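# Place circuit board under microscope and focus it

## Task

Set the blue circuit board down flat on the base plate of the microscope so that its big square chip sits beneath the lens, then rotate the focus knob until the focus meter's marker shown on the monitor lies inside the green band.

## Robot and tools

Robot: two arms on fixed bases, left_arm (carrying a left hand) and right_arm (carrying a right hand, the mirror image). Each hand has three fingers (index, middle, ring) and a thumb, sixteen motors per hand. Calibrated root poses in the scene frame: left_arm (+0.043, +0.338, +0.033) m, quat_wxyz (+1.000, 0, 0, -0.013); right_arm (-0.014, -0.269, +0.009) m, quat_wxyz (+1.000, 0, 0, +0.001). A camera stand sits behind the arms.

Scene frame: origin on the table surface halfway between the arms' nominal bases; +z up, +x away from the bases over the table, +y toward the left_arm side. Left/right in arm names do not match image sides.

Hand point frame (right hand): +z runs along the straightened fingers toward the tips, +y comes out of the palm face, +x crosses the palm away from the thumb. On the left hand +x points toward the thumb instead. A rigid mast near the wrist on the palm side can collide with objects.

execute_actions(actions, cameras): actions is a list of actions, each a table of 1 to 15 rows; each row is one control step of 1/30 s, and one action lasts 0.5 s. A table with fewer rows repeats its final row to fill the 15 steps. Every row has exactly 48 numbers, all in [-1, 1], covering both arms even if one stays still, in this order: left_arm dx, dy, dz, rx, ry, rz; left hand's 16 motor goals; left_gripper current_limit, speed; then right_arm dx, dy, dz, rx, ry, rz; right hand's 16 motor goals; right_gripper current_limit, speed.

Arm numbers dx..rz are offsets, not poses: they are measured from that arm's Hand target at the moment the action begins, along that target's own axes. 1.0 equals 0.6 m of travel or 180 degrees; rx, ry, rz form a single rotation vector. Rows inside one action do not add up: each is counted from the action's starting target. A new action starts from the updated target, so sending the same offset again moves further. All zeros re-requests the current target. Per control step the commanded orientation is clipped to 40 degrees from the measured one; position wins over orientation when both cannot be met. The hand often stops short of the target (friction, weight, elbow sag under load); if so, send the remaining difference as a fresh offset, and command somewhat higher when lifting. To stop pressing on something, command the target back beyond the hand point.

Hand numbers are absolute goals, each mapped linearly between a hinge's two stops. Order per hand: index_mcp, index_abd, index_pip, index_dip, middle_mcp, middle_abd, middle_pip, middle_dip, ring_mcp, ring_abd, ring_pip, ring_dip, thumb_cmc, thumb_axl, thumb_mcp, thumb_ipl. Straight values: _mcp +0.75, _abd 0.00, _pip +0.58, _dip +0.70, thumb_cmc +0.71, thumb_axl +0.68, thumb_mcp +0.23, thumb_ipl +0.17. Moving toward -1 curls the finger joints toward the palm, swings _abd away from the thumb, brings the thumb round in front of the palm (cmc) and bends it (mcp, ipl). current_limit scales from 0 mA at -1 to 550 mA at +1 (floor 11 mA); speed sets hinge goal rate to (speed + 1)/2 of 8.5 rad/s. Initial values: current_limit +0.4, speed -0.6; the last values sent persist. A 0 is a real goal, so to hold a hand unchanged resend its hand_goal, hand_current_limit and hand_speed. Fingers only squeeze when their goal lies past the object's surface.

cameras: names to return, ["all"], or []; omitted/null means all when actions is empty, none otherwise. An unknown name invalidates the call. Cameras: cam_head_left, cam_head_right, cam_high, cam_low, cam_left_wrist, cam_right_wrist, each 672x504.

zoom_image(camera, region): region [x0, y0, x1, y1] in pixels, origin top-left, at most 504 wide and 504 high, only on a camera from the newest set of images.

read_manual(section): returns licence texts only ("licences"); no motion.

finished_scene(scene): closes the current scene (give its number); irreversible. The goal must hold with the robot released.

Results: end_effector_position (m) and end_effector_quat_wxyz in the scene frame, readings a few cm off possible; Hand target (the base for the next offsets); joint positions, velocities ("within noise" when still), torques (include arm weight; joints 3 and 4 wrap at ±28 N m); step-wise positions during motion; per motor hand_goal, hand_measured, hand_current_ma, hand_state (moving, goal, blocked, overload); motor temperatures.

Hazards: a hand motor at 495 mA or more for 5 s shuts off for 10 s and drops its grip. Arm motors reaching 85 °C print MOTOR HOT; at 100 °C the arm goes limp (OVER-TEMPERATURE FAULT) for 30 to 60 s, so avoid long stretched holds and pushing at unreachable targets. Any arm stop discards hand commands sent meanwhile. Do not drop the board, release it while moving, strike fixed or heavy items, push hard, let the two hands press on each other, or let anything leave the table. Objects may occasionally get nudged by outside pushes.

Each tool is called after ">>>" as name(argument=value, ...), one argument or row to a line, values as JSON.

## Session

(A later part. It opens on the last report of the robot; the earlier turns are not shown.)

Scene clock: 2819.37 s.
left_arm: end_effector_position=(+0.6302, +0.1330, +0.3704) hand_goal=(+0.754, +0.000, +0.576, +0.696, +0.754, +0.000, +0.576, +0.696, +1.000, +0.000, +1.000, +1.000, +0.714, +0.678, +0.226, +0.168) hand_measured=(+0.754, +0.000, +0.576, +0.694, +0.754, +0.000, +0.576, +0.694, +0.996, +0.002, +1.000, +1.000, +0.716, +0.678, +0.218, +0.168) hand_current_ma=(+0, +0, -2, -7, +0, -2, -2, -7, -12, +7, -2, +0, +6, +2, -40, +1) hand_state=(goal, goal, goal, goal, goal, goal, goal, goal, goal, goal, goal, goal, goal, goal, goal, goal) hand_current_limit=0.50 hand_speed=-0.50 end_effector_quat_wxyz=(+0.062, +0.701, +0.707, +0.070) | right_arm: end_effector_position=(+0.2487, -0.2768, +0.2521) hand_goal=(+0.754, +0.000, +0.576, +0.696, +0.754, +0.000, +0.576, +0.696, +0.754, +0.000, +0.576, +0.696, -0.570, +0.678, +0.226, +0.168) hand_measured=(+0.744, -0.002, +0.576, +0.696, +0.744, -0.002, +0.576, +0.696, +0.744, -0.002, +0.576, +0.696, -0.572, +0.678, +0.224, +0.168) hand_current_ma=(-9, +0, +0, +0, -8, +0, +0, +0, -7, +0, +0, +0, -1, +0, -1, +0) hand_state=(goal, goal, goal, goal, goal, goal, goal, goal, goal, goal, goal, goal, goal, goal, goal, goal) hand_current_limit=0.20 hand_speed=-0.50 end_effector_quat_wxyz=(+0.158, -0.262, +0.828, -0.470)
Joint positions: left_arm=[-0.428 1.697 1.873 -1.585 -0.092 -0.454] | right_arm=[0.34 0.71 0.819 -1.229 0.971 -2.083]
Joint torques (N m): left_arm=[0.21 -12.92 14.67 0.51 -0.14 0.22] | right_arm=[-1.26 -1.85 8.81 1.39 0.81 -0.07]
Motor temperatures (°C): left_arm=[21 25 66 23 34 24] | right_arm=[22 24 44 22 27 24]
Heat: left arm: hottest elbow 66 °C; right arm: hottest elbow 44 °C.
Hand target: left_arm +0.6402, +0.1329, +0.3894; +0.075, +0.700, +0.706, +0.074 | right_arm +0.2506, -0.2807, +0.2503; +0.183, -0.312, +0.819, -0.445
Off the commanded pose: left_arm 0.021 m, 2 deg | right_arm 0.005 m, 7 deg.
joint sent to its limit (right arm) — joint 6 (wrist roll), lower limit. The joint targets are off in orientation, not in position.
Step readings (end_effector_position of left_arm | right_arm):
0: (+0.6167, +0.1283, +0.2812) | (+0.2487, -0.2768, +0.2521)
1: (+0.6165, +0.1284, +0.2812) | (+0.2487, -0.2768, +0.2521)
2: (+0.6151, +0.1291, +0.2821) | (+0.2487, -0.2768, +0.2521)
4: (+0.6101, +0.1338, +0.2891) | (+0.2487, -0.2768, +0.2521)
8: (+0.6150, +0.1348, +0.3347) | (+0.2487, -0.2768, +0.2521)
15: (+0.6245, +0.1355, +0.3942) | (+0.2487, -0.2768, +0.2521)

>>> execute_actions(
  actions=[
    [[-0.005,-0.12,-0.0065,0,0,0,0.754,0,0.576,0.696,0.754,0,0.576,0.696,1,0,1,1,0.714,0.678,0.226,0.168,0.5,-0.5,0,0,0,0,0,0,0.754,0,0.576,0.696,0.754,0,0.576,0.696,0.754,0,0.576,0.696,-0.571,0.678,0.226,0.168,0.2,-0.5]],
  ],
  cameras=["cam_low","cam_head_left"],
)

>>> zoom_image(
  camera="cam_low",
  region=[205, 160, 321, 240],
)

>>> zoom_image(
  camera="cam_head_left",
  region=[280, 20, 440, 140],
)

Scene clock: 2829.17 s.
left_arm: end_effector_position=(+0.5693, +0.1319, +0.3980) hand_goal=(+0.754, +0.000, +0.576, +0.696, +0.754, +0.000, +0.576, +0.696, +1.000, +0.000, +1.000, +1.000, +0.714, +0.678, +0.226, +0.168) hand_measured=(+0.756, +0.000, +0.576, +0.694, +0.756, +0.000, +0.576, +0.694, +0.998, -0.004, +1.000, +1.000, +0.716, +0.678, +0.218, +0.168) hand_current_ma=(+6, +0, -1, -7, +6, -2, -1, -7, -3, -9, +0, -2, +9, +2, -40, +1) hand_state=(goal, goal, goal, goal, goal, goal, goal, goal, goal, goal, goal, goal, goal, goal, goal, goal) hand_current_limit=0.50 hand_speed=-0.50 end_effector_quat_wxyz=(+0.090, +0.699, +0.705, +0.078) | right_arm: end_effector_position=(+0.2487, -0.2768, +0.2521) hand_goal=(+0.754, +0.000, +0.576, +0.696, +0.754, +0.000, +0.576, +0.696, +0.754, +0.000, +0.576, +0.696, -0.570, +0.678, +0.226, +0.168) hand_measured=(+0.744, -0.002, +0.576, +0.696, +0.744, -0.002, +0.576, +0.696, +0.744, -0.002, +0.576, +0.696, -0.572, +0.678, +0.224, +0.168) hand_current_ma=(-9, +0, +0, +0, -8, +0, +0, +0, -7, +0, +0, +0, -1, +0, -1, +0) hand_state=(goal, goal, goal, goal, goal, goal, goal, goal, goal, goal, goal, goal, goal, goal, goal, goal) hand_current_limit=0.20 hand_speed=-0.50 end_effector_quat_wxyz=(+0.158, -0.262, +0.828, -0.470)
Joint positions: left_arm=[-0.487 1.523 1.717 -1.548 -0.102 -0.509] | right_arm=[0.34 0.71 0.819 -1.229 0.971 -2.083]
Joint torques (N m): left_arm=[-1.03 -9.7 8.58 1.39 -0.28 0.06] | right_arm=[-1.26 -2.08 8.84 1.4 0.82 -0.08]
Motor temperatures (°C): left_arm=[21 25 66 23 32 24] | right_arm=[22 24 44 22 27 24]
Heat: left arm: hottest elbow 66 °C; right arm: hottest elbow 44 °C.
Hand target: left_arm +0.5689, +0.1295, +0.3782; +0.074, +0.700, +0.706, +0.074 | right_arm +0.2506, -0.2807, +0.2503; +0.183, -0.312, +0.819, -0.445
Off the commanded pose: left_arm 0.020 m, 2 deg | right_arm 0.005 m, 7 deg.
joint sent to its limit (right arm) — joint 6 (wrist roll), lower limit. The joint targets are off in orientation, not in position.
Step readings (end_effector_position of left_arm | right_arm):
0: (+0.6302, +0.1330, +0.3704) | (+0.2487, -0.2768, +0.2521)
1: (+0.6302, +0.1330, +0.3704) | (+0.2487, -0.2768, +0.2521)
2: (+0.6291, +0.1333, +0.3712) | (+0.2487, -0.2768, +0.2521)
4: (+0.6206, +0.1357, +0.3697) | (+0.2487, -0.2768, +0.2521)
8: (+0.5934, +0.1389, +0.3807) | (+0.2487, -0.2768, +0.2521)
15: (+0.5707, +0.1322, +0.4006) | (+0.2487, -0.2768, +0.2521)
Images, in order (width x height): cam_head_left 672x504, cam_low 672x504.

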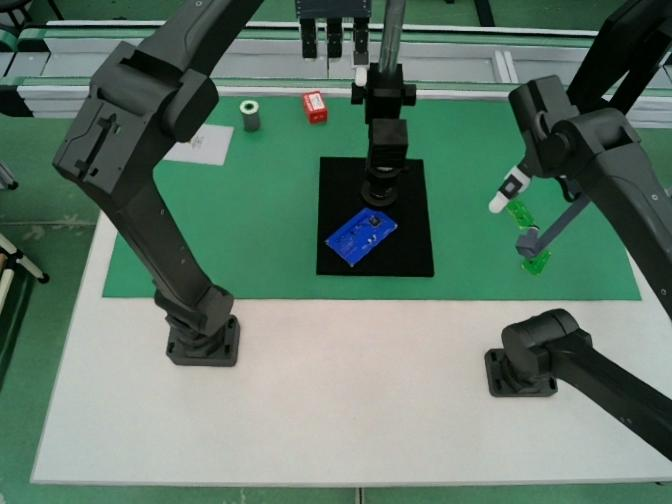

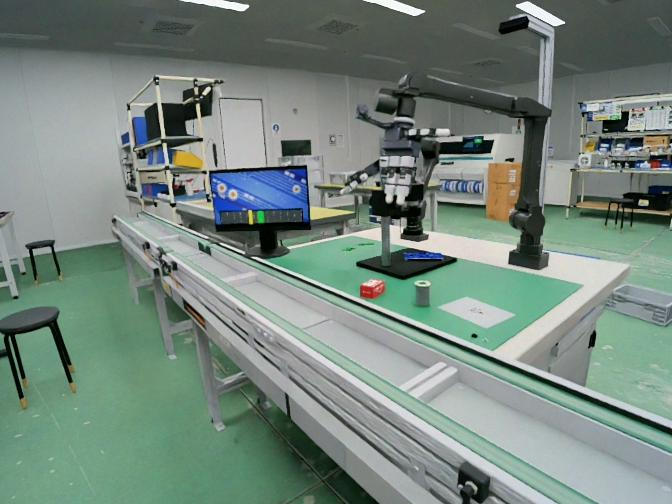

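Scaled by 4.345.

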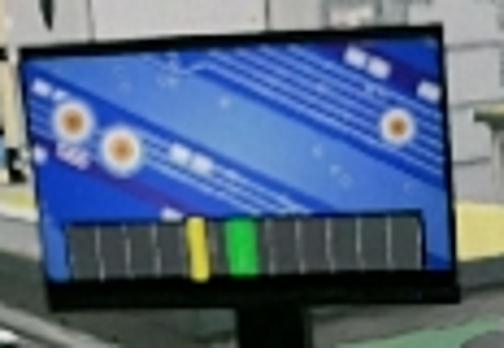

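Scaled by 3.150.

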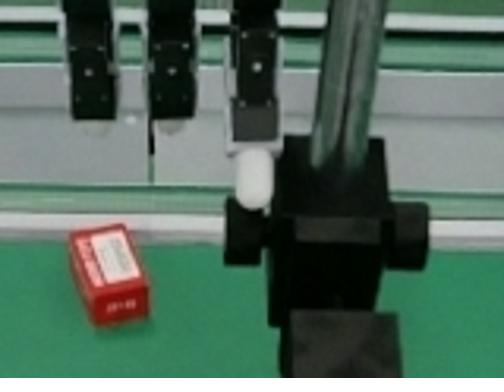

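>>> execute_actions(
  actions=[
    [[0.0117,0.1027,0.0218,0,0,0,0.754,0,0.576,0.696,0.754,0,0.576,0.696,1,0,1,1,0.714,0.678,0.226,0.168,0.5,-0.5,0,0,0,0,0,0,0.754,0,0.576,0.696,0.754,0,0.576,0.696,0.754,0,0.576,0.696,-0.571,0.678,0.226,0.168,0.2,-0.5]],
  ],
)

Scene clock: 2837.83 s.
left_arm: end_effector_position=(+0.6229, +0.1417, +0.3498) hand_goal=(+0.754, +0.000, +0.576, +0.696, +0.754, +0.000, +0.576, +0.696, +1.000, +0.000, +1.000, +1.000, +0.714, +0.678, +0.226, +0.168) hand_measured=(+0.756, +0.000, +0.576, +0.694, +0.756, +0.000, +0.576, +0.694, +0.998, -0.002, +1.000, +1.000, +0.716, +0.678, +0.218, +0.168) hand_current_ma=(+6, +0, -1, -7, +6, -2, -1, -7, -7, -7, +0, +0, +9, +2, -40, +1) hand_state=(goal, goal, goal, goal, goal, goal, goal, goal, goal, goal, goal, goal, goal, goal, goal, goal) hand_current_limit=0.50 hand_speed=-0.50 end_effector_quat_wxyz=(+0.052, +0.699, +0.710, +0.066) | right_arm: end_effector_position=(+0.2487, -0.2768, +0.2521) hand_goal=(+0.754, +0.000, +0.576, +0.696, +0.754, +0.000, +0.576, +0.696, +0.754, +0.000, +0.576, +0.696, -0.570, +0.678, +0.226, +0.168) hand_measured=(+0.744, -0.002, +0.576, +0.696, +0.744, -0.002, +0.576, +0.696, +0.744, -0.002, +0.576, +0.696, -0.572, +0.678, +0.224, +0.168) hand_current_ma=(-9, +0, +0, +0, -8, +0, +0, +0, -7, +0, +0, +0, -1, +0, -1, +0) hand_state=(goal, goal, goal, goal, goal, goal, goal, goal, goal, goal, goal, goal, goal, goal, goal, goal) hand_current_limit=0.20 hand_speed=-0.50 end_effector_quat_wxyz=(+0.158, -0.262, +0.828, -0.470)
Joint positions: left_arm=[-0.42 1.675 1.797 -1.551 -0.09 -0.455] | right_arm=[0.34 0.71 0.819 -1.229 0.971 -2.083]
Joint torques (N m): left_arm=[-0.56 -13.22 15.42 0.46 -0.23 0.19] | right_arm=[-1.32 -1.9 8.88 1.43 0.81 -0.09]
Motor temperatures (°C): left_arm=[21 25 66 23 32 24] | right_arm=[22 24 44 22 27 24]
Heat: left arm: hottest elbow 66 °C; right arm: hottest elbow 44 °C.
Hand target: left_arm +0.6318, +0.1370, +0.3782; +0.074, +0.700, +0.706, +0.073 | right_arm +0.2506, -0.2807, +0.2503; +0.183, -0.312, +0.819, -0.445
Off the commanded pose: left_arm 0.030 m, 3 deg | right_arm 0.005 m, 7 deg.
joint sent to its limit (right arm) — joint 6 (wrist roll), lower limit. The joint targets are off in orientation, not in position.
Step readings (end_effector_position of left_arm | right_arm):
0: (+0.5693, +0.1319, +0.3980) | (+0.2487, -0.2768, +0.2521)
1: (+0.5693, +0.1318, +0.3978) | (+0.2487, -0.2768, +0.2521)
2: (+0.5702, +0.1326, +0.3965) | (+0.2487, -0.2768, +0.2521)
4: (+0.5759, +0.1325, +0.3954) | (+0.2487, -0.2768, +0.2521)
8: (+0.5994, +0.1374, +0.3935) | (+0.2487, -0.2768, +0.2521)
15: (+0.6207, +0.1431, +0.3536) | (+0.2487, -0.2768, +0.2521)

>>> execute_actions(
  actions=[
    [[-0.003,-0.047,0.045,0,0,0,0.754,0,0.576,0.696,0.754,0,0.576,0.696,1,0,1,1,0.714,0.678,0.226,0.168,0.5,-0.5,0,0,0,0,0,0,0.754,0,0.576,0.696,0.754,0,0.576,0.696,0.754,0,0.576,0.696,-0.571,0.678,0.226,0.168,0.2,-0.5]],
  ],
  cameras=["cam_low","cam_head_left"],
)

>>> zoom_image(
  camera="cam_low",
  region=[205, 160, 321, 240],
)

>>> zoom_image(
  camera="cam_head_left",
  region=[280, 20, 440, 140],
)

Scene clock: 2846.03 s.
left_arm: end_effector_position=(+0.6124, +0.1386, +0.3531) hand_goal=(+0.754, +0.000, +0.576, +0.696, +0.754, +0.000, +0.576, +0.696, +1.000, +0.000, +1.000, +1.000, +0.714, +0.678, +0.226, +0.168) hand_measured=(+0.756, +0.000, +0.576, +0.694, +0.756, +0.000, +0.576, +0.694, +0.998, -0.002, +1.000, +1.000, +0.716, +0.678, +0.218, +0.168) hand_current_ma=(+6, +0, -1, -7, +6, -2, -1, -7, -7, -7, +0, +0, +9, +2, -40, +1) hand_state=(goal, goal, goal, goal, goal, goal, goal, goal, goal, goal, goal, goal, goal, goal, goal, goal) hand_current_limit=0.50 hand_speed=-0.50 end_effector_quat_wxyz=(+0.076, +0.701, +0.706, +0.074) | right_arm: end_effector_position=(+0.2487, -0.2768, +0.2521) hand_goal=(+0.754, +0.000, +0.576, +0.696, +0.754, +0.000, +0.576, +0.696, +0.754, +0.000, +0.576, +0.696, -0.570, +0.678, +0.226, +0.168) hand_measured=(+0.744, -0.002, +0.576, +0.696, +0.744, -0.002, +0.576, +0.696, +0.744, -0.002, +0.576, +0.696, -0.572, +0.678, +0.224, +0.168) hand_current_ma=(-9, +0, +0, +0, -8, +0, +0, +0, -7, +0, +0, +0, -1, +0, -1, +0) hand_state=(goal, goal, goal, goal, goal, goal, goal, goal, goal, goal, goal, goal, goal, goal, goal, goal) hand_current_limit=0.20 hand_speed=-0.50 end_effector_quat_wxyz=(+0.158, -0.262, +0.828, -0.470)
Joint positions: left_arm=[-0.433 1.618 1.719 -1.48 -0.092 -0.457] | right_arm=[0.34 0.71 0.819 -1.229 0.971 -2.083]
Joint torques (N m): left_arm=[-1.38 -12.75 9.18 1.62 -0.3 0.02] | right_arm=[-1.2 -2.02 8.87 1.4 0.81 -0.09]
Motor temperatures (°C): left_arm=[21 26 69 23 31 24] | right_arm=[22 24 44 22 27 24]
Heat: left arm: hottest elbow 69 °C; right arm: hottest elbow 44 °C.
Hand target: left_arm +0.6100, +0.1349, +0.3460; +0.075, +0.700, +0.706, +0.074 | right_arm +0.2506, -0.2807, +0.2503; +0.183, -0.312, +0.819, -0.445
Off the commanded pose: left_arm 0.008 m, 0 deg | right_arm 0.005 m, 7 deg.
joint sent to its limit (right arm) — joint 6 (wrist roll), lower limit. The joint targets are off in orientation, not in position.
Step readings (end_effector_position of left_arm | right_arm):
0: (+0.6229, +0.1417, +0.3498) | (+0.2487, -0.2768, +0.2521)
1: (+0.6229, +0.1417, +0.3498) | (+0.2487, -0.2768, +0.2521)
2: (+0.6231, +0.1416, +0.3504) | (+0.2487, -0.2768, +0.2521)
4: (+0.6239, +0.1407, +0.3522) | (+0.2487, -0.2768, +0.2521)
8: (+0.6164, +0.1411, +0.3534) | (+0.2487, -0.2768, +0.2521)
15: (+0.6125, +0.1384, +0.3547) | (+0.2487, -0.2768, +0.2521)
Images, in order (width x height): cam_head_left 672x504, cam_low 672x504.

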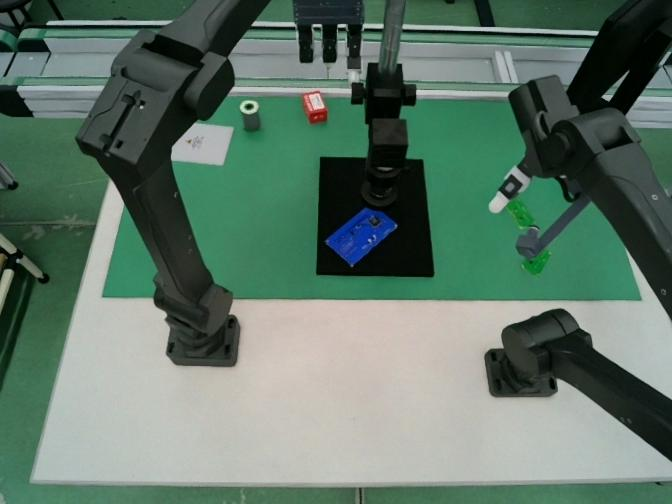

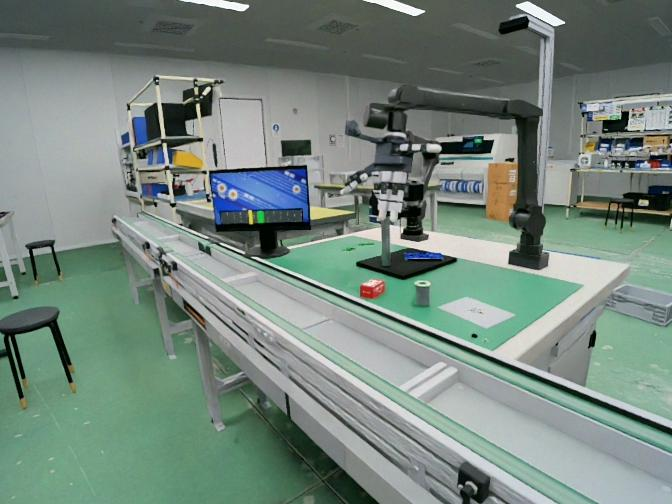

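Scaled by 4.345.

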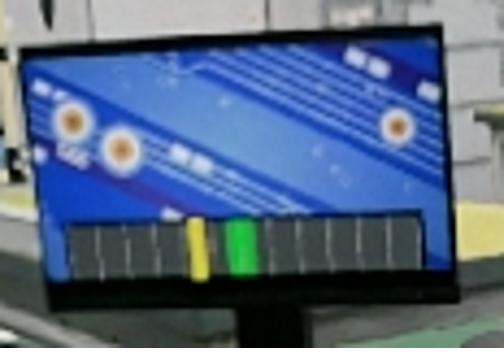

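Scaled by 3.150.

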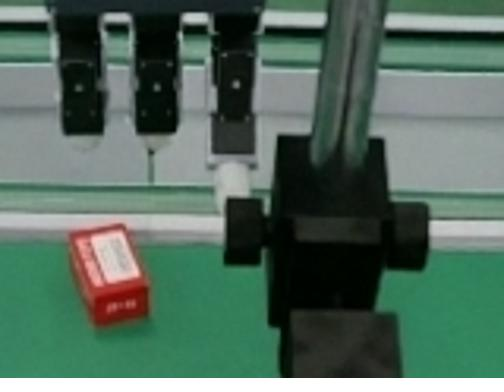

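>>> execute_actions(
  actions=[
    [[-0.008,-0.085,-0.001,0,0,0,0.754,0,0.576,0.696,0.754,0,0.576,0.696,1,0,1,1,0.714,0.678,0.226,0.168,0.5,-0.5,0,0,0,0,0,0,0.754,0,0.576,0.696,0.754,0,0.576,0.696,0.754,0,0.576,0.696,-0.571,0.678,0.226,0.168,0.2,-0.5]],
  ],
  cameras=["cam_low","cam_head_left"],
)

>>> zoom_image(
  camera="cam_low",
  region=[205, 160, 321, 240],
)

>>> zoom_image(
  camera="cam_head_left",
  region=[280, 20, 440, 140],
)

Scene clock: 2852.73 s.
left_arm: end_effector_position=(+0.5747, +0.1415, +0.3480) hand_goal=(+0.754, +0.000, +0.576, +0.696, +0.754, +0.000, +0.576, +0.696, +1.000, +0.000, +1.000, +1.000, +0.714, +0.678, +0.226, +0.168) hand_measured=(+0.756, +0.000, +0.576, +0.694, +0.756, +0.000, +0.576, +0.694, +0.892, +0.008, +0.946, +0.982, +0.716, +0.678, +0.218, +0.168) hand_current_ma=(+3, +0, -1, -7, +3, -2, -1, -7, -412, +23, -218, -66, +7, +2, -40, +1) hand_state=(goal, goal, goal, goal, goal, goal, goal, goal, blocked, goal, blocked, goal, goal, goal, goal, goal) hand_current_limit=0.50 hand_speed=-0.50 end_effector_quat_wxyz=(+0.086, +0.689, +0.715, +0.086) | right_arm: end_effector_position=(+0.2487, -0.2768, +0.2521) hand_goal=(+0.754, +0.000, +0.576, +0.696, +0.754, +0.000, +0.576, +0.696, +0.754, +0.000, +0.576, +0.696, -0.570, +0.678, +0.226, +0.168) hand_measured=(+0.744, -0.002, +0.576, +0.696, +0.744, -0.002, +0.576, +0.696, +0.744, -0.002, +0.576, +0.696, -0.572, +0.678, +0.224, +0.168) hand_current_ma=(-9, +0, +0, +0, -8, +0, +0, +0, -7, +0, +0, +0, -1, +0, -1, +0) hand_state=(goal, goal, goal, goal, goal, goal, goal, goal, goal, goal, goal, goal, goal, goal, goal, goal) hand_current_limit=0.20 hand_speed=-0.50 end_effector_quat_wxyz=(+0.158, -0.262, +0.828, -0.470)
Joint positions: left_arm=[-0.474 1.514 1.573 -1.417 -0.121 -0.524] | right_arm=[0.34 0.71 0.819 -1.229 0.971 -2.083]
Joint torques (N m): left_arm=[-2.67 -12.04 8.57 0.7 0.37 0.11] | right_arm=[-1.26 -1.9 8.81 1.42 0.81 -0.09]
Motor temperatures (°C): left_arm=[21 27 67 23 31 24] | right_arm=[22 24 44 22 27 24]
Heat: left arm: hottest elbow 67 °C; right arm: hottest elbow 44 °C.
Hand target: left_arm +0.5600, +0.1298, +0.3360; +0.075, +0.700, +0.706, +0.074 | right_arm +0.2506, -0.2807, +0.2503; +0.183, -0.312, +0.819, -0.445
Off the commanded pose: left_arm 0.022 m, 3 deg | right_arm 0.005 m, 7 deg.
joint sent to its limit (right arm) — joint 6 (wrist roll), lower limit. The joint targets are off in orientation, not in position.
Step readings (end_effector_position of left_arm | right_arm):
0: (+0.6124, +0.1386, +0.3531) | (+0.2487, -0.2768, +0.2521)
1: (+0.6121, +0.1385, +0.3525) | (+0.2487, -0.2768, +0.2521)
2: (+0.6107, +0.1386, +0.3515) | (+0.2487, -0.2768, +0.2521)
4: (+0.6014, +0.1405, +0.3457) | (+0.2487, -0.2768, +0.2521)
8: (+0.5827, +0.1405, +0.3451) | (+0.2487, -0.2768, +0.2521)
15: (+0.5753, +0.1413, +0.3491) | (+0.2487, -0.2768, +0.2521)
Images, in order (width x height): cam_head_left 672x504, cam_low 672x504.

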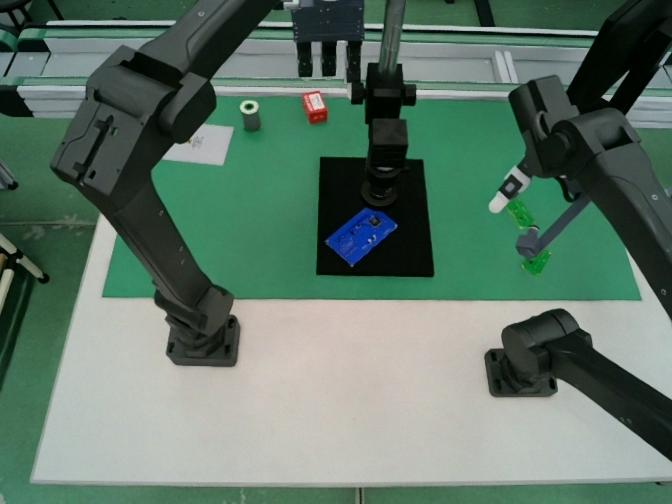

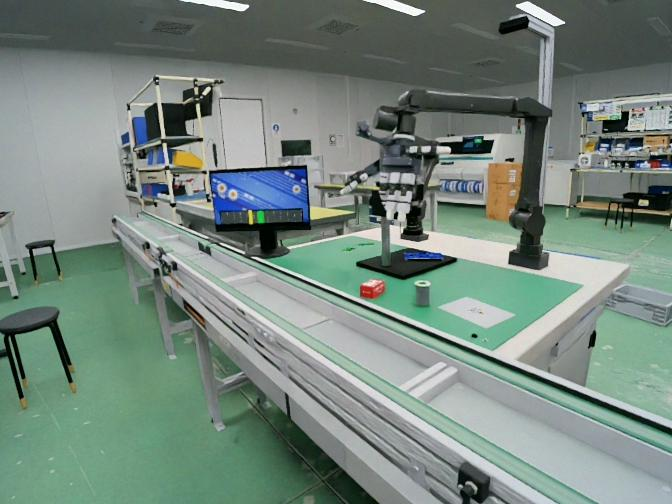

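Scaled by 4.345.

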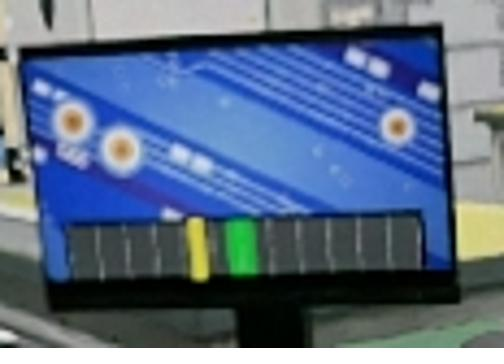

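Scaled by 3.150.

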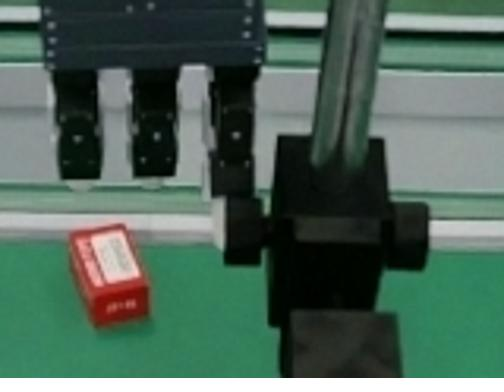

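>>> execute_actions(
  actions=[
    [[0,-0.0173,0.0815,0,0,0,0.754,0,0.576,0.696,0.754,0,0.576,0.696,1,0,1,1,0.714,0.678,0.226,0.168,0.5,-0.5,0,0,0,0,0,0,0.754,0,0.576,0.696,0.754,0,0.576,0.696,0.754,0,0.576,0.696,-0.571,0.678,0.226,0.168,0.2,-0.5]],
  ],
  cameras=["cam_low","cam_head_left"],
)

>>> zoom_image(
  camera="cam_low",
  region=[205, 160, 321, 240],
)

>>> zoom_image(
  camera="cam_head_left",
  region=[280, 20, 440, 140],
)

Scene clock: 2857.60 s.
left_arm: end_effector_position=(+0.5744, +0.1404, +0.3172) hand_goal=(+0.754, +0.000, +0.576, +0.696, +0.754, +0.000, +0.576, +0.696, +1.000, +0.000, +1.000, +1.000, +0.714, +0.678, +0.226, +0.168) hand_measured=(+0.756, +0.000, +0.576, +0.694, +0.756, +0.000, +0.576, +0.694, +0.930, +0.004, +0.994, +0.998, +0.716, +0.678, +0.218, +0.168) hand_current_ma=(+8, +0, -1, -7, +9, -2, -1, -7, -318, +8, -21, -9, +8, +2, -40, +1) hand_state=(goal, goal, goal, goal, goal, goal, goal, goal, blocked, goal, goal, goal, goal, goal, goal, goal) hand_current_limit=0.50 hand_speed=-0.50 end_effector_quat_wxyz=(+0.105, +0.684, +0.717, +0.089) | right_arm: end_effector_position=(+0.2487, -0.2768, +0.2521) hand_goal=(+0.754, +0.000, +0.576, +0.696, +0.754, +0.000, +0.576, +0.696, +0.754, +0.000, +0.576, +0.696, -0.570, +0.678, +0.226, +0.168) hand_measured=(+0.744, -0.002, +0.576, +0.696, +0.744, -0.002, +0.576, +0.696, +0.744, -0.002, +0.576, +0.696, -0.572, +0.678, +0.224, +0.168) hand_current_ma=(-9, +0, +0, +0, -8, +0, +0, +0, -7, +0, +0, +0, -1, +0, -1, +0) hand_state=(goal, goal, goal, goal, goal, goal, goal, goal, goal, goal, goal, goal, goal, goal, goal, goal) hand_current_limit=0.20 hand_speed=-0.50 end_effector_quat_wxyz=(+0.158, -0.262, +0.828, -0.470)
Joint positions: left_arm=[-0.476 1.492 1.458 -1.285 -0.118 -0.534] | right_arm=[0.34 0.71 0.819 -1.229 0.971 -2.083]
Joint torques (N m): left_arm=[-2.43 -9.64 7.66 0.62 0.28 0.23] | right_arm=[-1.2 -2.02 8.88 1.46 0.81 -0.08]
Motor temperatures (°C): left_arm=[21 26 66 23 31 24] | right_arm=[22 24 44 22 27 24]
Heat: left arm: hottest elbow 66 °C; right arm: hottest elbow 44 °C.
Hand target: left_arm +0.5600, +0.1295, +0.2859; +0.074, +0.700, +0.706, +0.074 | right_arm +0.2506, -0.2807, +0.2503; +0.183, -0.312, +0.819, -0.445
Off the commanded pose: left_arm 0.036 m, 5 deg | right_arm 0.005 m, 7 deg.
joint sent to its limit (right arm) — joint 6 (wrist roll), lower limit. The joint targets are off in orientation, not in position.
Step readings (end_effector_position of left_arm | right_arm):
0: (+0.5747, +0.1415, +0.3480) | (+0.2487, -0.2768, +0.2521)
1: (+0.5747, +0.1415, +0.3474) | (+0.2487, -0.2768, +0.2521)
2: (+0.5749, +0.1411, +0.3456) | (+0.2487, -0.2768, +0.2521)
4: (+0.5745, +0.1409, +0.3393) | (+0.2487, -0.2768, +0.2521)
8: (+0.5720, +0.1413, +0.3214) | (+0.2487, -0.2768, +0.2521)
15: (+0.5743, +0.1404, +0.3176) | (+0.2487, -0.2768, +0.2521)
Images, in order (width x height): cam_head_left 672x504, cam_low 672x504.

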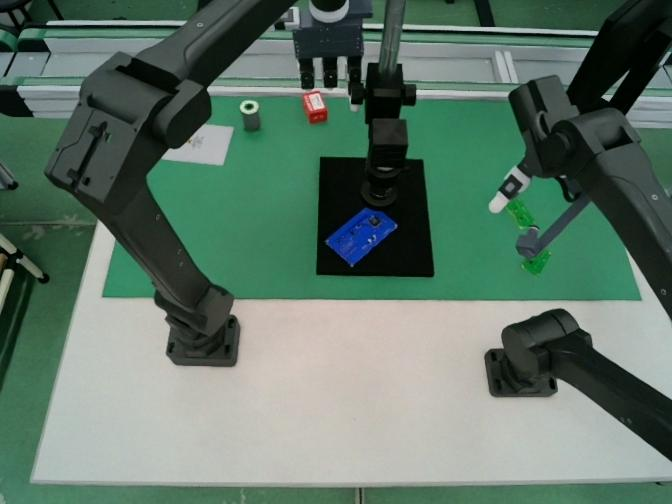

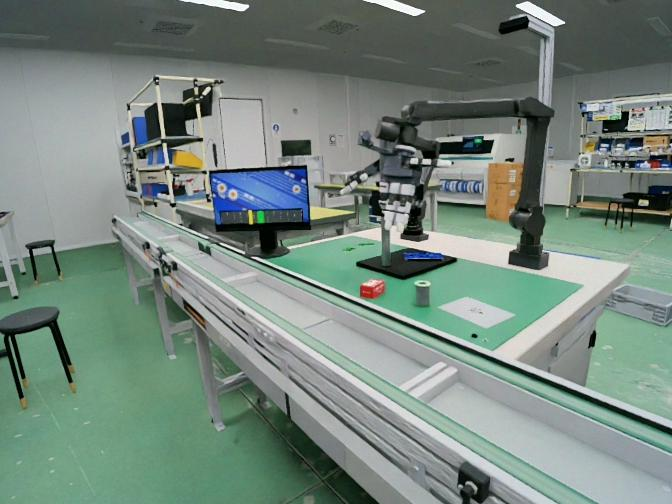

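Scaled by 4.345.

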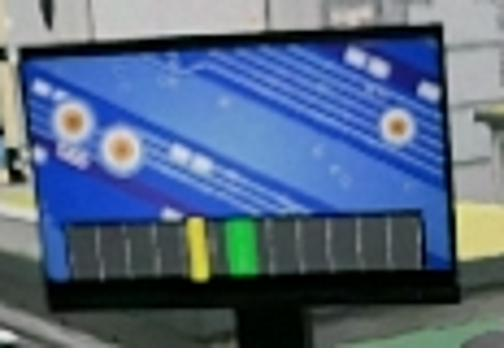

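Scaled by 3.150.

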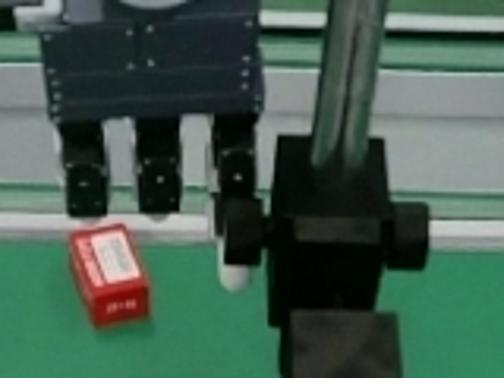

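>>> execute_actions(
  actions=[
    [[0.008,0.134,0.0115,0,0,0,0.754,0,0.576,0.696,0.754,0,0.576,0.696,1,0,1,1,0.714,0.678,0.226,0.168,0.5,-0.5,0,0,0,0,0,0,0.754,0,0.576,0.696,0.754,0,0.576,0.696,0.754,0,0.576,0.696,-0.571,0.678,0.226,0.168,0.2,-0.5]],
    [[0,0.045,-0.19,0,0,0,0.754,0,0.576,0.696,0.754,0,0.576,0.696,1,0,1,1,0.714,0.678,0.226,0.168,0.5,-0.5,0,0,0,0,0,0,0.754,0,0.576,0.696,0.754,0,0.576,0.696,0.754,0,0.576,0.696,-0.571,0.678,0.226,0.168,0.2,-0.5]],
  ],
)

Scene clock: 2894.80 s.
left_arm: end_effector_position=(+0.6351, +0.1361, +0.3934) hand_goal=(+0.754, +0.000, +0.576, +0.696, +0.754, +0.000, +0.576, +0.696, +1.000, +0.000, +1.000, +1.000, +0.714, +0.678, +0.226, +0.168) hand_measured=(+0.756, +0.000, +0.576, +0.694, +0.756, +0.000, +0.576, +0.694, +0.992, +0.002, +0.994, +0.998, +0.716, +0.678, +0.218, +0.168) hand_current_ma=(+6, +0, -1, -7, +6, -2, -1, -7, -31, +7, -17, -8, +8, +2, -39, +1) hand_state=(goal, goal, goal, goal, goal, goal, goal, goal, goal, goal, goal, goal, goal, goal, goal, goal) hand_current_limit=0.50 hand_speed=-0.50 end_effector_quat_wxyz=(+0.062, +0.701, +0.707, +0.070) | right_arm: end_effector_position=(+0.2487, -0.2768, +0.2521) hand_goal=(+0.754, +0.000, +0.576, +0.696, +0.754, +0.000, +0.576, +0.696, +0.754, +0.000, +0.576, +0.696, -0.570, +0.678, +0.226, +0.168) hand_measured=(+0.744, -0.002, +0.576, +0.696, +0.744, -0.002, +0.576, +0.696, +0.744, -0.002, +0.576, +0.696, -0.572, +0.678, +0.224, +0.168) hand_current_ma=(-9, +0, +0, +0, -8, +0, +0, +0, -7, +0, +0, +0, -1, +0, -1, +0) hand_state=(goal, goal, goal, goal, goal, goal, goal, goal, goal, goal, goal, goal, goal, goal, goal, goal) hand_current_limit=0.20 hand_speed=-0.50 end_effector_quat_wxyz=(+0.158, -0.262, +0.828, -0.470)
Joint positions: left_arm=[-0.419 1.721 1.966 -1.653 -0.09 -0.446] | right_arm=[0.34 0.71 0.819 -1.229 0.971 -2.083]
Joint torques (N m): left_arm=[-0.15 -13.33 14.26 0.53 -0.15 0.21] | right_arm=[-1.38 -2.02 8.79 1.42 0.81 -0.07]
Motor temperatures (°C): left_arm=[21 27 59 23 30 24] | right_arm=[22 24 44 22 27 24]
Heat: left arm: hottest elbow 59 °C; right arm: hottest elbow 44 °C.
Hand target: left_arm +0.6428, +0.1354, +0.4130; +0.075, +0.700, +0.706, +0.073 | right_arm +0.2506, -0.2807, +0.2503; +0.183, -0.312, +0.819, -0.445
Off the commanded pose: left_arm 0.021 m, 2 deg | right_arm 0.005 m, 7 deg.
joint sent to its limit (right arm) — joint 6 (wrist roll), lower limit. The joint targets are off in orientation, not in position.
Step readings (end_effector_position of left_arm | right_arm):
0: (+0.5744, +0.1404, +0.3173) | (+0.2487, -0.2768, +0.2521)
1: (+0.5744, +0.1404, +0.3173) | (+0.2487, -0.2768, +0.2521)
2: (+0.5755, +0.1404, +0.3161) | (+0.2487, -0.2768, +0.2521)
4: (+0.5829, +0.1395, +0.3120) | (+0.2487, -0.2768, +0.2521)
8: (+0.6089, +0.1379, +0.2869) | (+0.2487, -0.2768, +0.2521)
15: (+0.6202, +0.1443, +0.2552) | (+0.2487, -0.2768, +0.2521)
16: (+0.6200, +0.1443, +0.2567) | (+0.2487, -0.2768, +0.2521)
17: (+0.6190, +0.1446, +0.2623) | (+0.2487, -0.2768, +0.2521)
19: (+0.6173, +0.1452, +0.2803) | (+0.2487, -0.2768, +0.2521)
23: (+0.6244, +0.1415, +0.3503) | (+0.2487, -0.2768, +0.2521)
30: (+0.6271, +0.1402, +0.4234) | (+0.2487, -0.2768, +0.2521)

>>> execute_actions(
  actions=[
    [[0.003,-0.117,-0.025,-0.0333,0,0,0.754,0,0.576,0.696,0.754,0,0.576,0.696,1,0,1,1,0.714,0.678,0.226,0.168,0.5,-0.5,0,0,0,0,0,0,0.754,0,0.576,0.696,0.754,0,0.576,0.696,0.754,0,0.576,0.696,-0.571,0.678,0.226,0.168,0.2,-0.5]],
  ],
  cameras=["cam_head_left"],
)

>>> zoom_image(
  camera="cam_head_left",
  region=[280, 20, 440, 140],
)

Scene clock: 2899.63 s.
left_arm: end_effector_position=(+0.5671, +0.1400, +0.4277) hand_goal=(+0.754, +0.000, +0.576, +0.696, +0.754, +0.000, +0.576, +0.696, +1.000, +0.000, +1.000, +1.000, +0.714, +0.678, +0.226, +0.168) hand_measured=(+0.754, +0.000, +0.576, +0.694, +0.754, +0.000, +0.576, +0.694, +0.994, +0.002, +0.994, +0.998, +0.716, +0.678, +0.218, +0.168) hand_current_ma=(+1, +0, -1, -7, +1, -2, -1, -7, -22, +6, -17, -8, +5, +2, -39, +1) hand_state=(goal, goal, goal, goal, goal, goal, goal, goal, goal, goal, goal, goal, goal, goal, goal, goal) hand_current_limit=0.50 hand_speed=-0.50 end_effector_quat_wxyz=(+0.118, +0.697, +0.699, +0.112) | right_arm: end_effector_position=(+0.2487, -0.2768, +0.2521) hand_goal=(+0.754, +0.000, +0.576, +0.696, +0.754, +0.000, +0.576, +0.696, +0.754, +0.000, +0.576, +0.696, -0.570, +0.678, +0.226, +0.168) hand_measured=(+0.744, -0.002, +0.576, +0.696, +0.744, -0.002, +0.576, +0.696, +0.744, -0.002, +0.576, +0.696, -0.572, +0.678, +0.224, +0.168) hand_current_ma=(-9, +0, +0, +0, -8, +0, +0, +0, -7, +0, +0, +0, -1, +0, -1, +0) hand_state=(goal, goal, goal, goal, goal, goal, goal, goal, goal, goal, goal, goal, goal, goal, goal, goal) hand_current_limit=0.20 hand_speed=-0.50 end_effector_quat_wxyz=(+0.158, -0.262, +0.828, -0.470)
Joint positions: left_arm=[-0.489 1.474 1.707 -1.513 -0.152 -0.495] | right_arm=[0.34 0.71 0.819 -1.229 0.971 -2.083]
Joint torques (N m): left_arm=[-1.03 -9.76 9.2 1.99 -0.36 0.03] | right_arm=[-1.32 -2.08 8.79 1.4 0.82 -0.09]
Motor temperatures (°C): left_arm=[21 27 60 23 30 24] | right_arm=[22 24 44 22 27 24]
Heat: left arm: hottest elbow 60 °C; right arm: hottest elbow 44 °C.
Hand target: left_arm +0.5709, +0.1365, +0.4131; +0.111, +0.695, +0.701, +0.110 | right_arm +0.2506, -0.2807, +0.2503; +0.183, -0.312, +0.819, -0.445
Off the commanded pose: left_arm 0.016 m, 1 deg | right_arm 0.005 m, 7 deg.
joint sent to its limit (right arm) — joint 6 (wrist roll), lower limit. The joint targets are off in orientation, not in position.
Step readings (end_effector_position of left_arm | right_arm):
0: (+0.6351, +0.1361, +0.3934) | (+0.2487, -0.2768, +0.2521)
1: (+0.6351, +0.1362, +0.3937) | (+0.2487, -0.2768, +0.2521)
2: (+0.6345, +0.1369, +0.3945) | (+0.2487, -0.2768, +0.2521)
4: (+0.6261, +0.1409, +0.3937) | (+0.2487, -0.2768, +0.2521)
8: (+0.5897, +0.1443, +0.4003) | (+0.2487, -0.2768, +0.2521)
15: (+0.5672, +0.1389, +0.4371) | (+0.2487, -0.2768, +0.2521)
Images, in order (width x height): cam_head_left 672x504.

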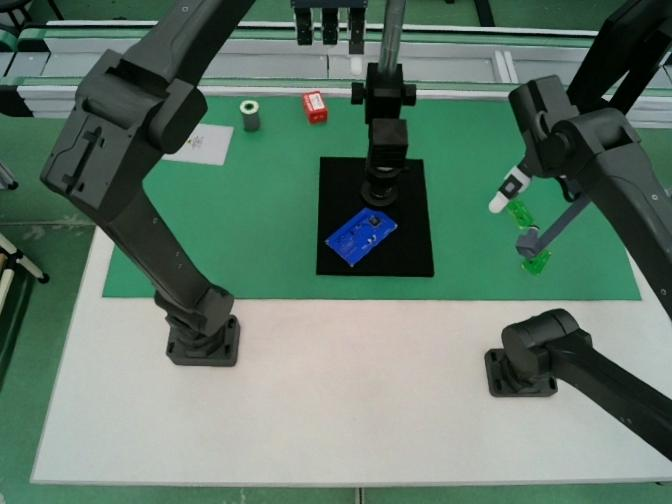

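Scaled by 3.150.

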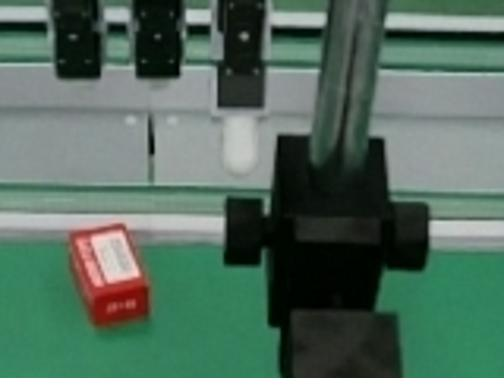

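>>> execute_actions(
  actions=[
    [[-0.0083,-0.0377,0.1805,0,0,0,0.754,0,0.576,0.696,0.754,0,0.576,0.696,1,0,1,1,0.714,0.678,0.226,0.168,0.5,-0.5,0,0,0,0,0,0,0.754,0,0.576,0.696,0.754,0,0.576,0.696,0.754,0,0.576,0.696,-0.571,0.678,0.226,0.168,0.2,-0.5]],
  ],
  cameras=["cam_head_left","cam_low"],
)

>>> zoom_image(
  camera="cam_low",
  region=[205, 160, 321, 240],
)

>>> zoom_image(
  camera="cam_head_left",
  region=[280, 20, 440, 140],
)

Scene clock: 2908.00 s.
left_arm: end_effector_position=(+0.5647, +0.1428, +0.4001) hand_goal=(+0.754, +0.000, +0.576, +0.696, +0.754, +0.000, +0.576, +0.696, +1.000, +0.000, +1.000, +1.000, +0.714, +0.678, +0.226, +0.168) hand_measured=(+0.758, +0.000, +0.576, +0.694, +0.756, +0.000, +0.576, +0.694, +1.002, +0.042, +1.002, +1.002, +0.718, +0.678, +0.218, +0.168) hand_current_ma=(+10, +1, +1, -6, +9, -1, +1, -6, +6, +146, +5, +3, +12, +2, -36, +0) hand_state=(goal, goal, goal, goal, goal, goal, goal, goal, goal, blocked, goal, goal, goal, goal, goal, goal) hand_current_limit=0.50 hand_speed=-0.50 end_effector_quat_wxyz=(+0.186, +0.680, +0.699, +0.123) | right_arm: end_effector_position=(+0.2487, -0.2768, +0.2521) hand_goal=(+0.754, +0.000, +0.576, +0.696, +0.754, +0.000, +0.576, +0.696, +0.754, +0.000, +0.576, +0.696, -0.570, +0.678, +0.226, +0.168) hand_measured=(+0.744, -0.002, +0.576, +0.696, +0.744, -0.002, +0.576, +0.696, +0.744, -0.002, +0.576, +0.696, -0.572, +0.678, +0.224, +0.168) hand_current_ma=(-9, +0, +0, +0, -8, +0, +0, +0, -7, +0, +0, +0, -1, +0, -1, +0) hand_state=(goal, goal, goal, goal, goal, goal, goal, goal, goal, goal, goal, goal, goal, goal, goal, goal) hand_current_limit=0.20 hand_speed=-0.50 end_effector_quat_wxyz=(+0.158, -0.262, +0.828, -0.470)
Joint positions: left_arm=[-0.484 1.375 1.483 -1.251 -0.138 -0.507] | right_arm=[0.34 0.71 0.819 -1.229 0.971 -2.083]
Joint torques (N m): left_arm=[-1.14 -0.97 4.51 2.89 -0.85 0.2] | right_arm=[-1.32 -1.9 8.85 1.42 0.82 -0.08]
Motor temperatures (°C): left_arm=[21 27 60 23 30 24] | right_arm=[22 24 44 22 27 24]
Heat: left arm: hottest elbow 60 °C; right arm: hottest elbow 44 °C.
Hand target: left_arm +0.5830, +0.1315, +0.3032; +0.111, +0.695, +0.701, +0.110 | right_arm +0.2506, -0.2807, +0.2503; +0.183, -0.312, +0.819, -0.445
Off the commanded pose: left_arm 0.099 m, 9 deg | right_arm 0.005 m, 7 deg.
joint sent to its limit (right arm) — joint 6 (wrist roll), lower limit. The joint targets are off in orientation, not in position.
Step readings (end_effector_position of left_arm | right_arm):
0: (+0.5671, +0.1401, +0.4277) | (+0.2487, -0.2768, +0.2521)
1: (+0.5673, +0.1400, +0.4267) | (+0.2487, -0.2768, +0.2521)
2: (+0.5689, +0.1391, +0.4227) | (+0.2487, -0.2768, +0.2521)
4: (+0.5707, +0.1382, +0.4042) | (+0.2487, -0.2768, +0.2521)
8: (+0.5696, +0.1400, +0.3982) | (+0.2487, -0.2768, +0.2521)
15: (+0.5651, +0.1426, +0.3997) | (+0.2487, -0.2768, +0.2521)
Images, in order (width x height): cam_head_left 672x504, cam_low 672x504.

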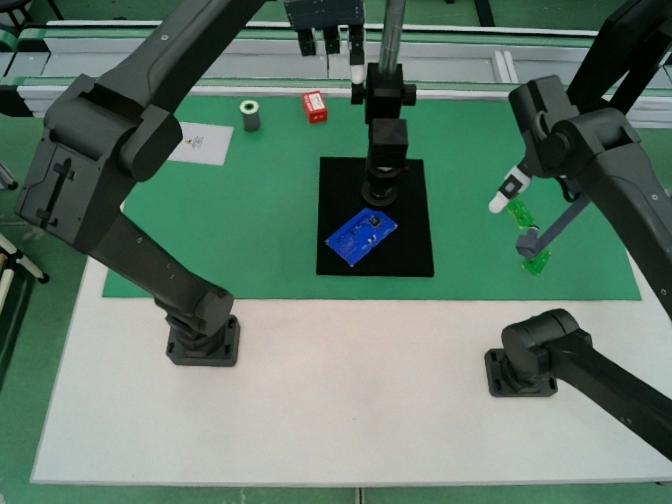

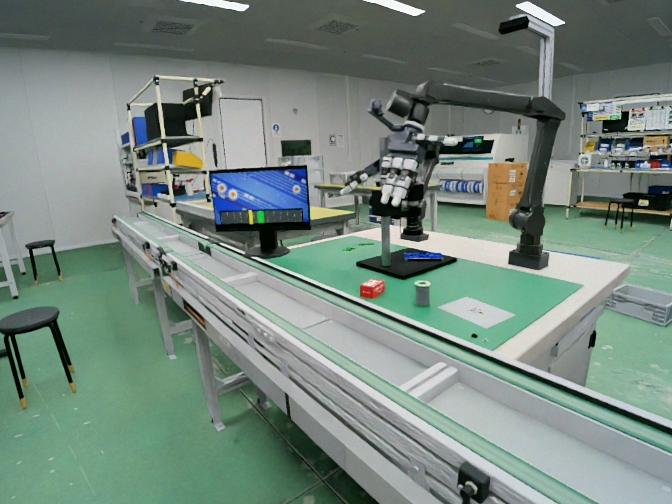

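Scaled by 4.345.

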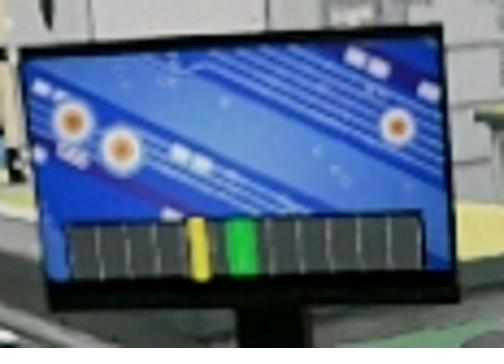

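Scaled by 3.150.

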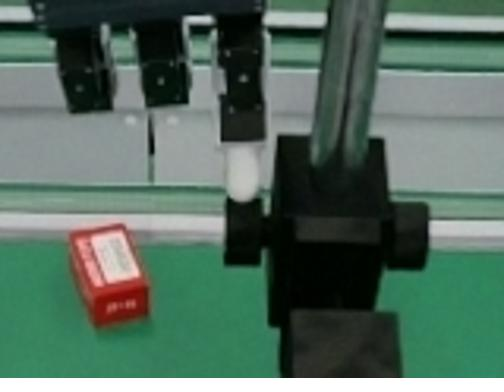

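>>> execute_actions(
  actions=[
    [[0,0.07,0.07,0,0,0,0.754,0,0.576,0.696,0.754,0,0.576,0.696,1,0,1,1,0.714,0.678,0.226,0.168,0.5,-0.5,0,0,0,0,0,0,0.754,0,0.576,0.696,0.754,0,0.576,0.696,0.754,0,0.576,0.696,-0.571,0.678,0.226,0.168,0.2,-0.5]],
  ],
  cameras=["cam_head_left","cam_low"],
)

>>> zoom_image(
  camera="cam_low",
  region=[205, 160, 321, 240],
)

>>> zoom_image(
  camera="cam_head_left",
  region=[280, 20, 440, 140],
)

Scene clock: 2914.83 s.
left_arm: end_effector_position=(+0.6244, +0.1333, +0.2596) hand_goal=(+0.754, +0.000, +0.576, +0.696, +0.754, +0.000, +0.576, +0.696, +1.000, +0.000, +1.000, +1.000, +0.714, +0.678, +0.226, +0.168) hand_measured=(+0.758, +0.000, +0.576, +0.694, +0.758, +0.000, +0.576, +0.694, +0.998, +0.002, +1.000, +1.000, +0.718, +0.678, +0.220, +0.168) hand_current_ma=(+12, +1, +1, -6, +11, -1, +1, -6, -5, +7, +0, +0, +13, +2, -29, +0) hand_state=(goal, goal, goal, goal, goal, goal, goal, goal, goal, goal, goal, goal, goal, goal, goal, goal) hand_current_limit=0.50 hand_speed=-0.50 end_effector_quat_wxyz=(+0.094, +0.697, +0.703, +0.103) | right_arm: end_effector_position=(+0.2487, -0.2768, +0.2521) hand_goal=(+0.754, +0.000, +0.576, +0.696, +0.754, +0.000, +0.576, +0.696, +0.754, +0.000, +0.576, +0.696, -0.570, +0.678, +0.226, +0.168) hand_measured=(+0.744, -0.002, +0.576, +0.696, +0.744, -0.002, +0.576, +0.696, +0.744, -0.002, +0.576, +0.696, -0.572, +0.678, +0.224, +0.168) hand_current_ma=(-9, +0, +0, +0, -8, +0, +0, +0, -7, +0, +0, +0, -1, +0, -1, +0) hand_state=(goal, goal, goal, goal, goal, goal, goal, goal, goal, goal, goal, goal, goal, goal, goal, goal) hand_current_limit=0.20 hand_speed=-0.50 end_effector_quat_wxyz=(+0.158, -0.262, +0.828, -0.470)
Joint positions: left_arm=[-0.445 1.632 1.466 -1.161 -0.138 -0.462] | right_arm=[0.34 0.71 0.819 -1.229 0.971 -2.083]
Joint torques (N m): left_arm=[-0.09 -12.4 13.09 1.52 -0.35 0.23] | right_arm=[-1.03 -2.08 8.83 1.4 0.81 -0.08]
Motor temperatures (°C): left_arm=[21 27 59 23 30 24] | right_arm=[22 24 44 22 27 24]
Heat: left arm: hottest elbow 59 °C; right arm: hottest elbow 44 °C.
Hand target: left_arm +0.6359, +0.1319, +0.2762; +0.111, +0.695, +0.701, +0.110 | right_arm +0.2506, -0.2807, +0.2503; +0.183, -0.312, +0.819, -0.445
Off the commanded pose: left_arm 0.020 m, 2 deg | right_arm 0.005 m, 7 deg.
joint sent to its limit (right arm) — joint 6 (wrist roll), lower limit. The joint targets are off in orientation, not in position.
Step readings (end_effector_position of left_arm | right_arm):
0: (+0.5647, +0.1428, +0.3999) | (+0.2487, -0.2768, +0.2521)
1: (+0.5648, +0.1426, +0.4000) | (+0.2487, -0.2768, +0.2521)
2: (+0.5659, +0.1413, +0.3992) | (+0.2487, -0.2768, +0.2521)
4: (+0.5694, +0.1391, +0.3960) | (+0.2487, -0.2768, +0.2521)
8: (+0.5869, +0.1403, +0.3865) | (+0.2487, -0.2768, +0.2521)
15: (+0.6231, +0.1337, +0.2654) | (+0.2487, -0.2768, +0.2521)
Images, in order (width x height): cam_head_left 672x504, cam_low 672x504.

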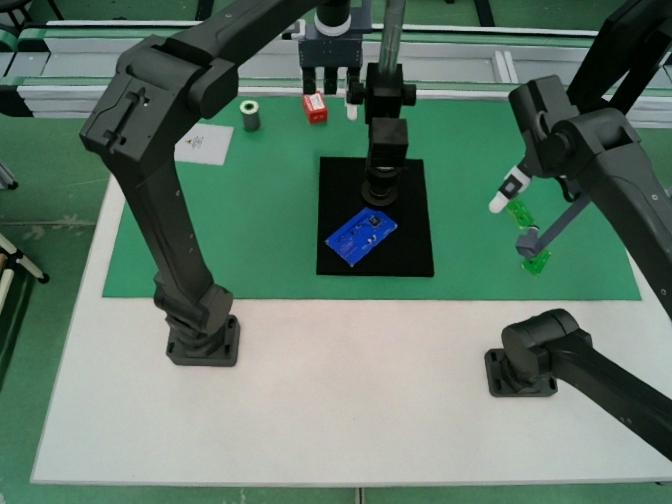

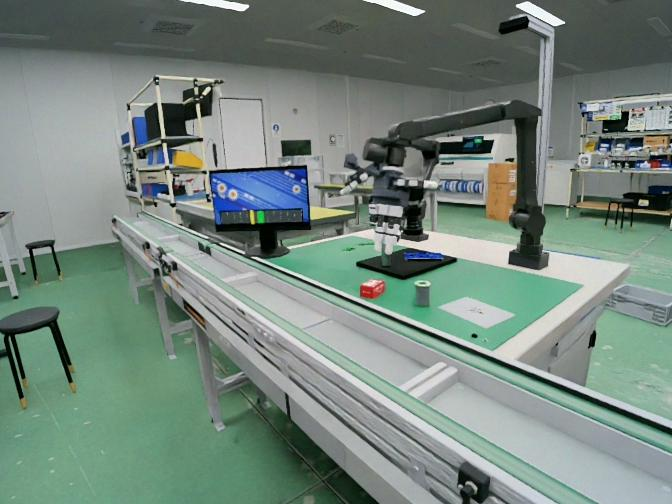

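Scaled by 4.345.

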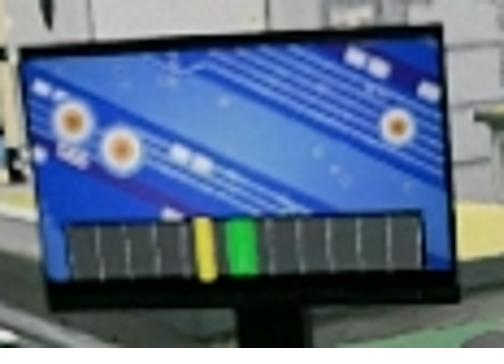

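Scaled by 3.150.

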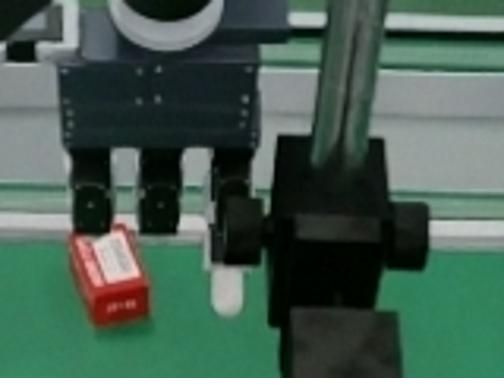

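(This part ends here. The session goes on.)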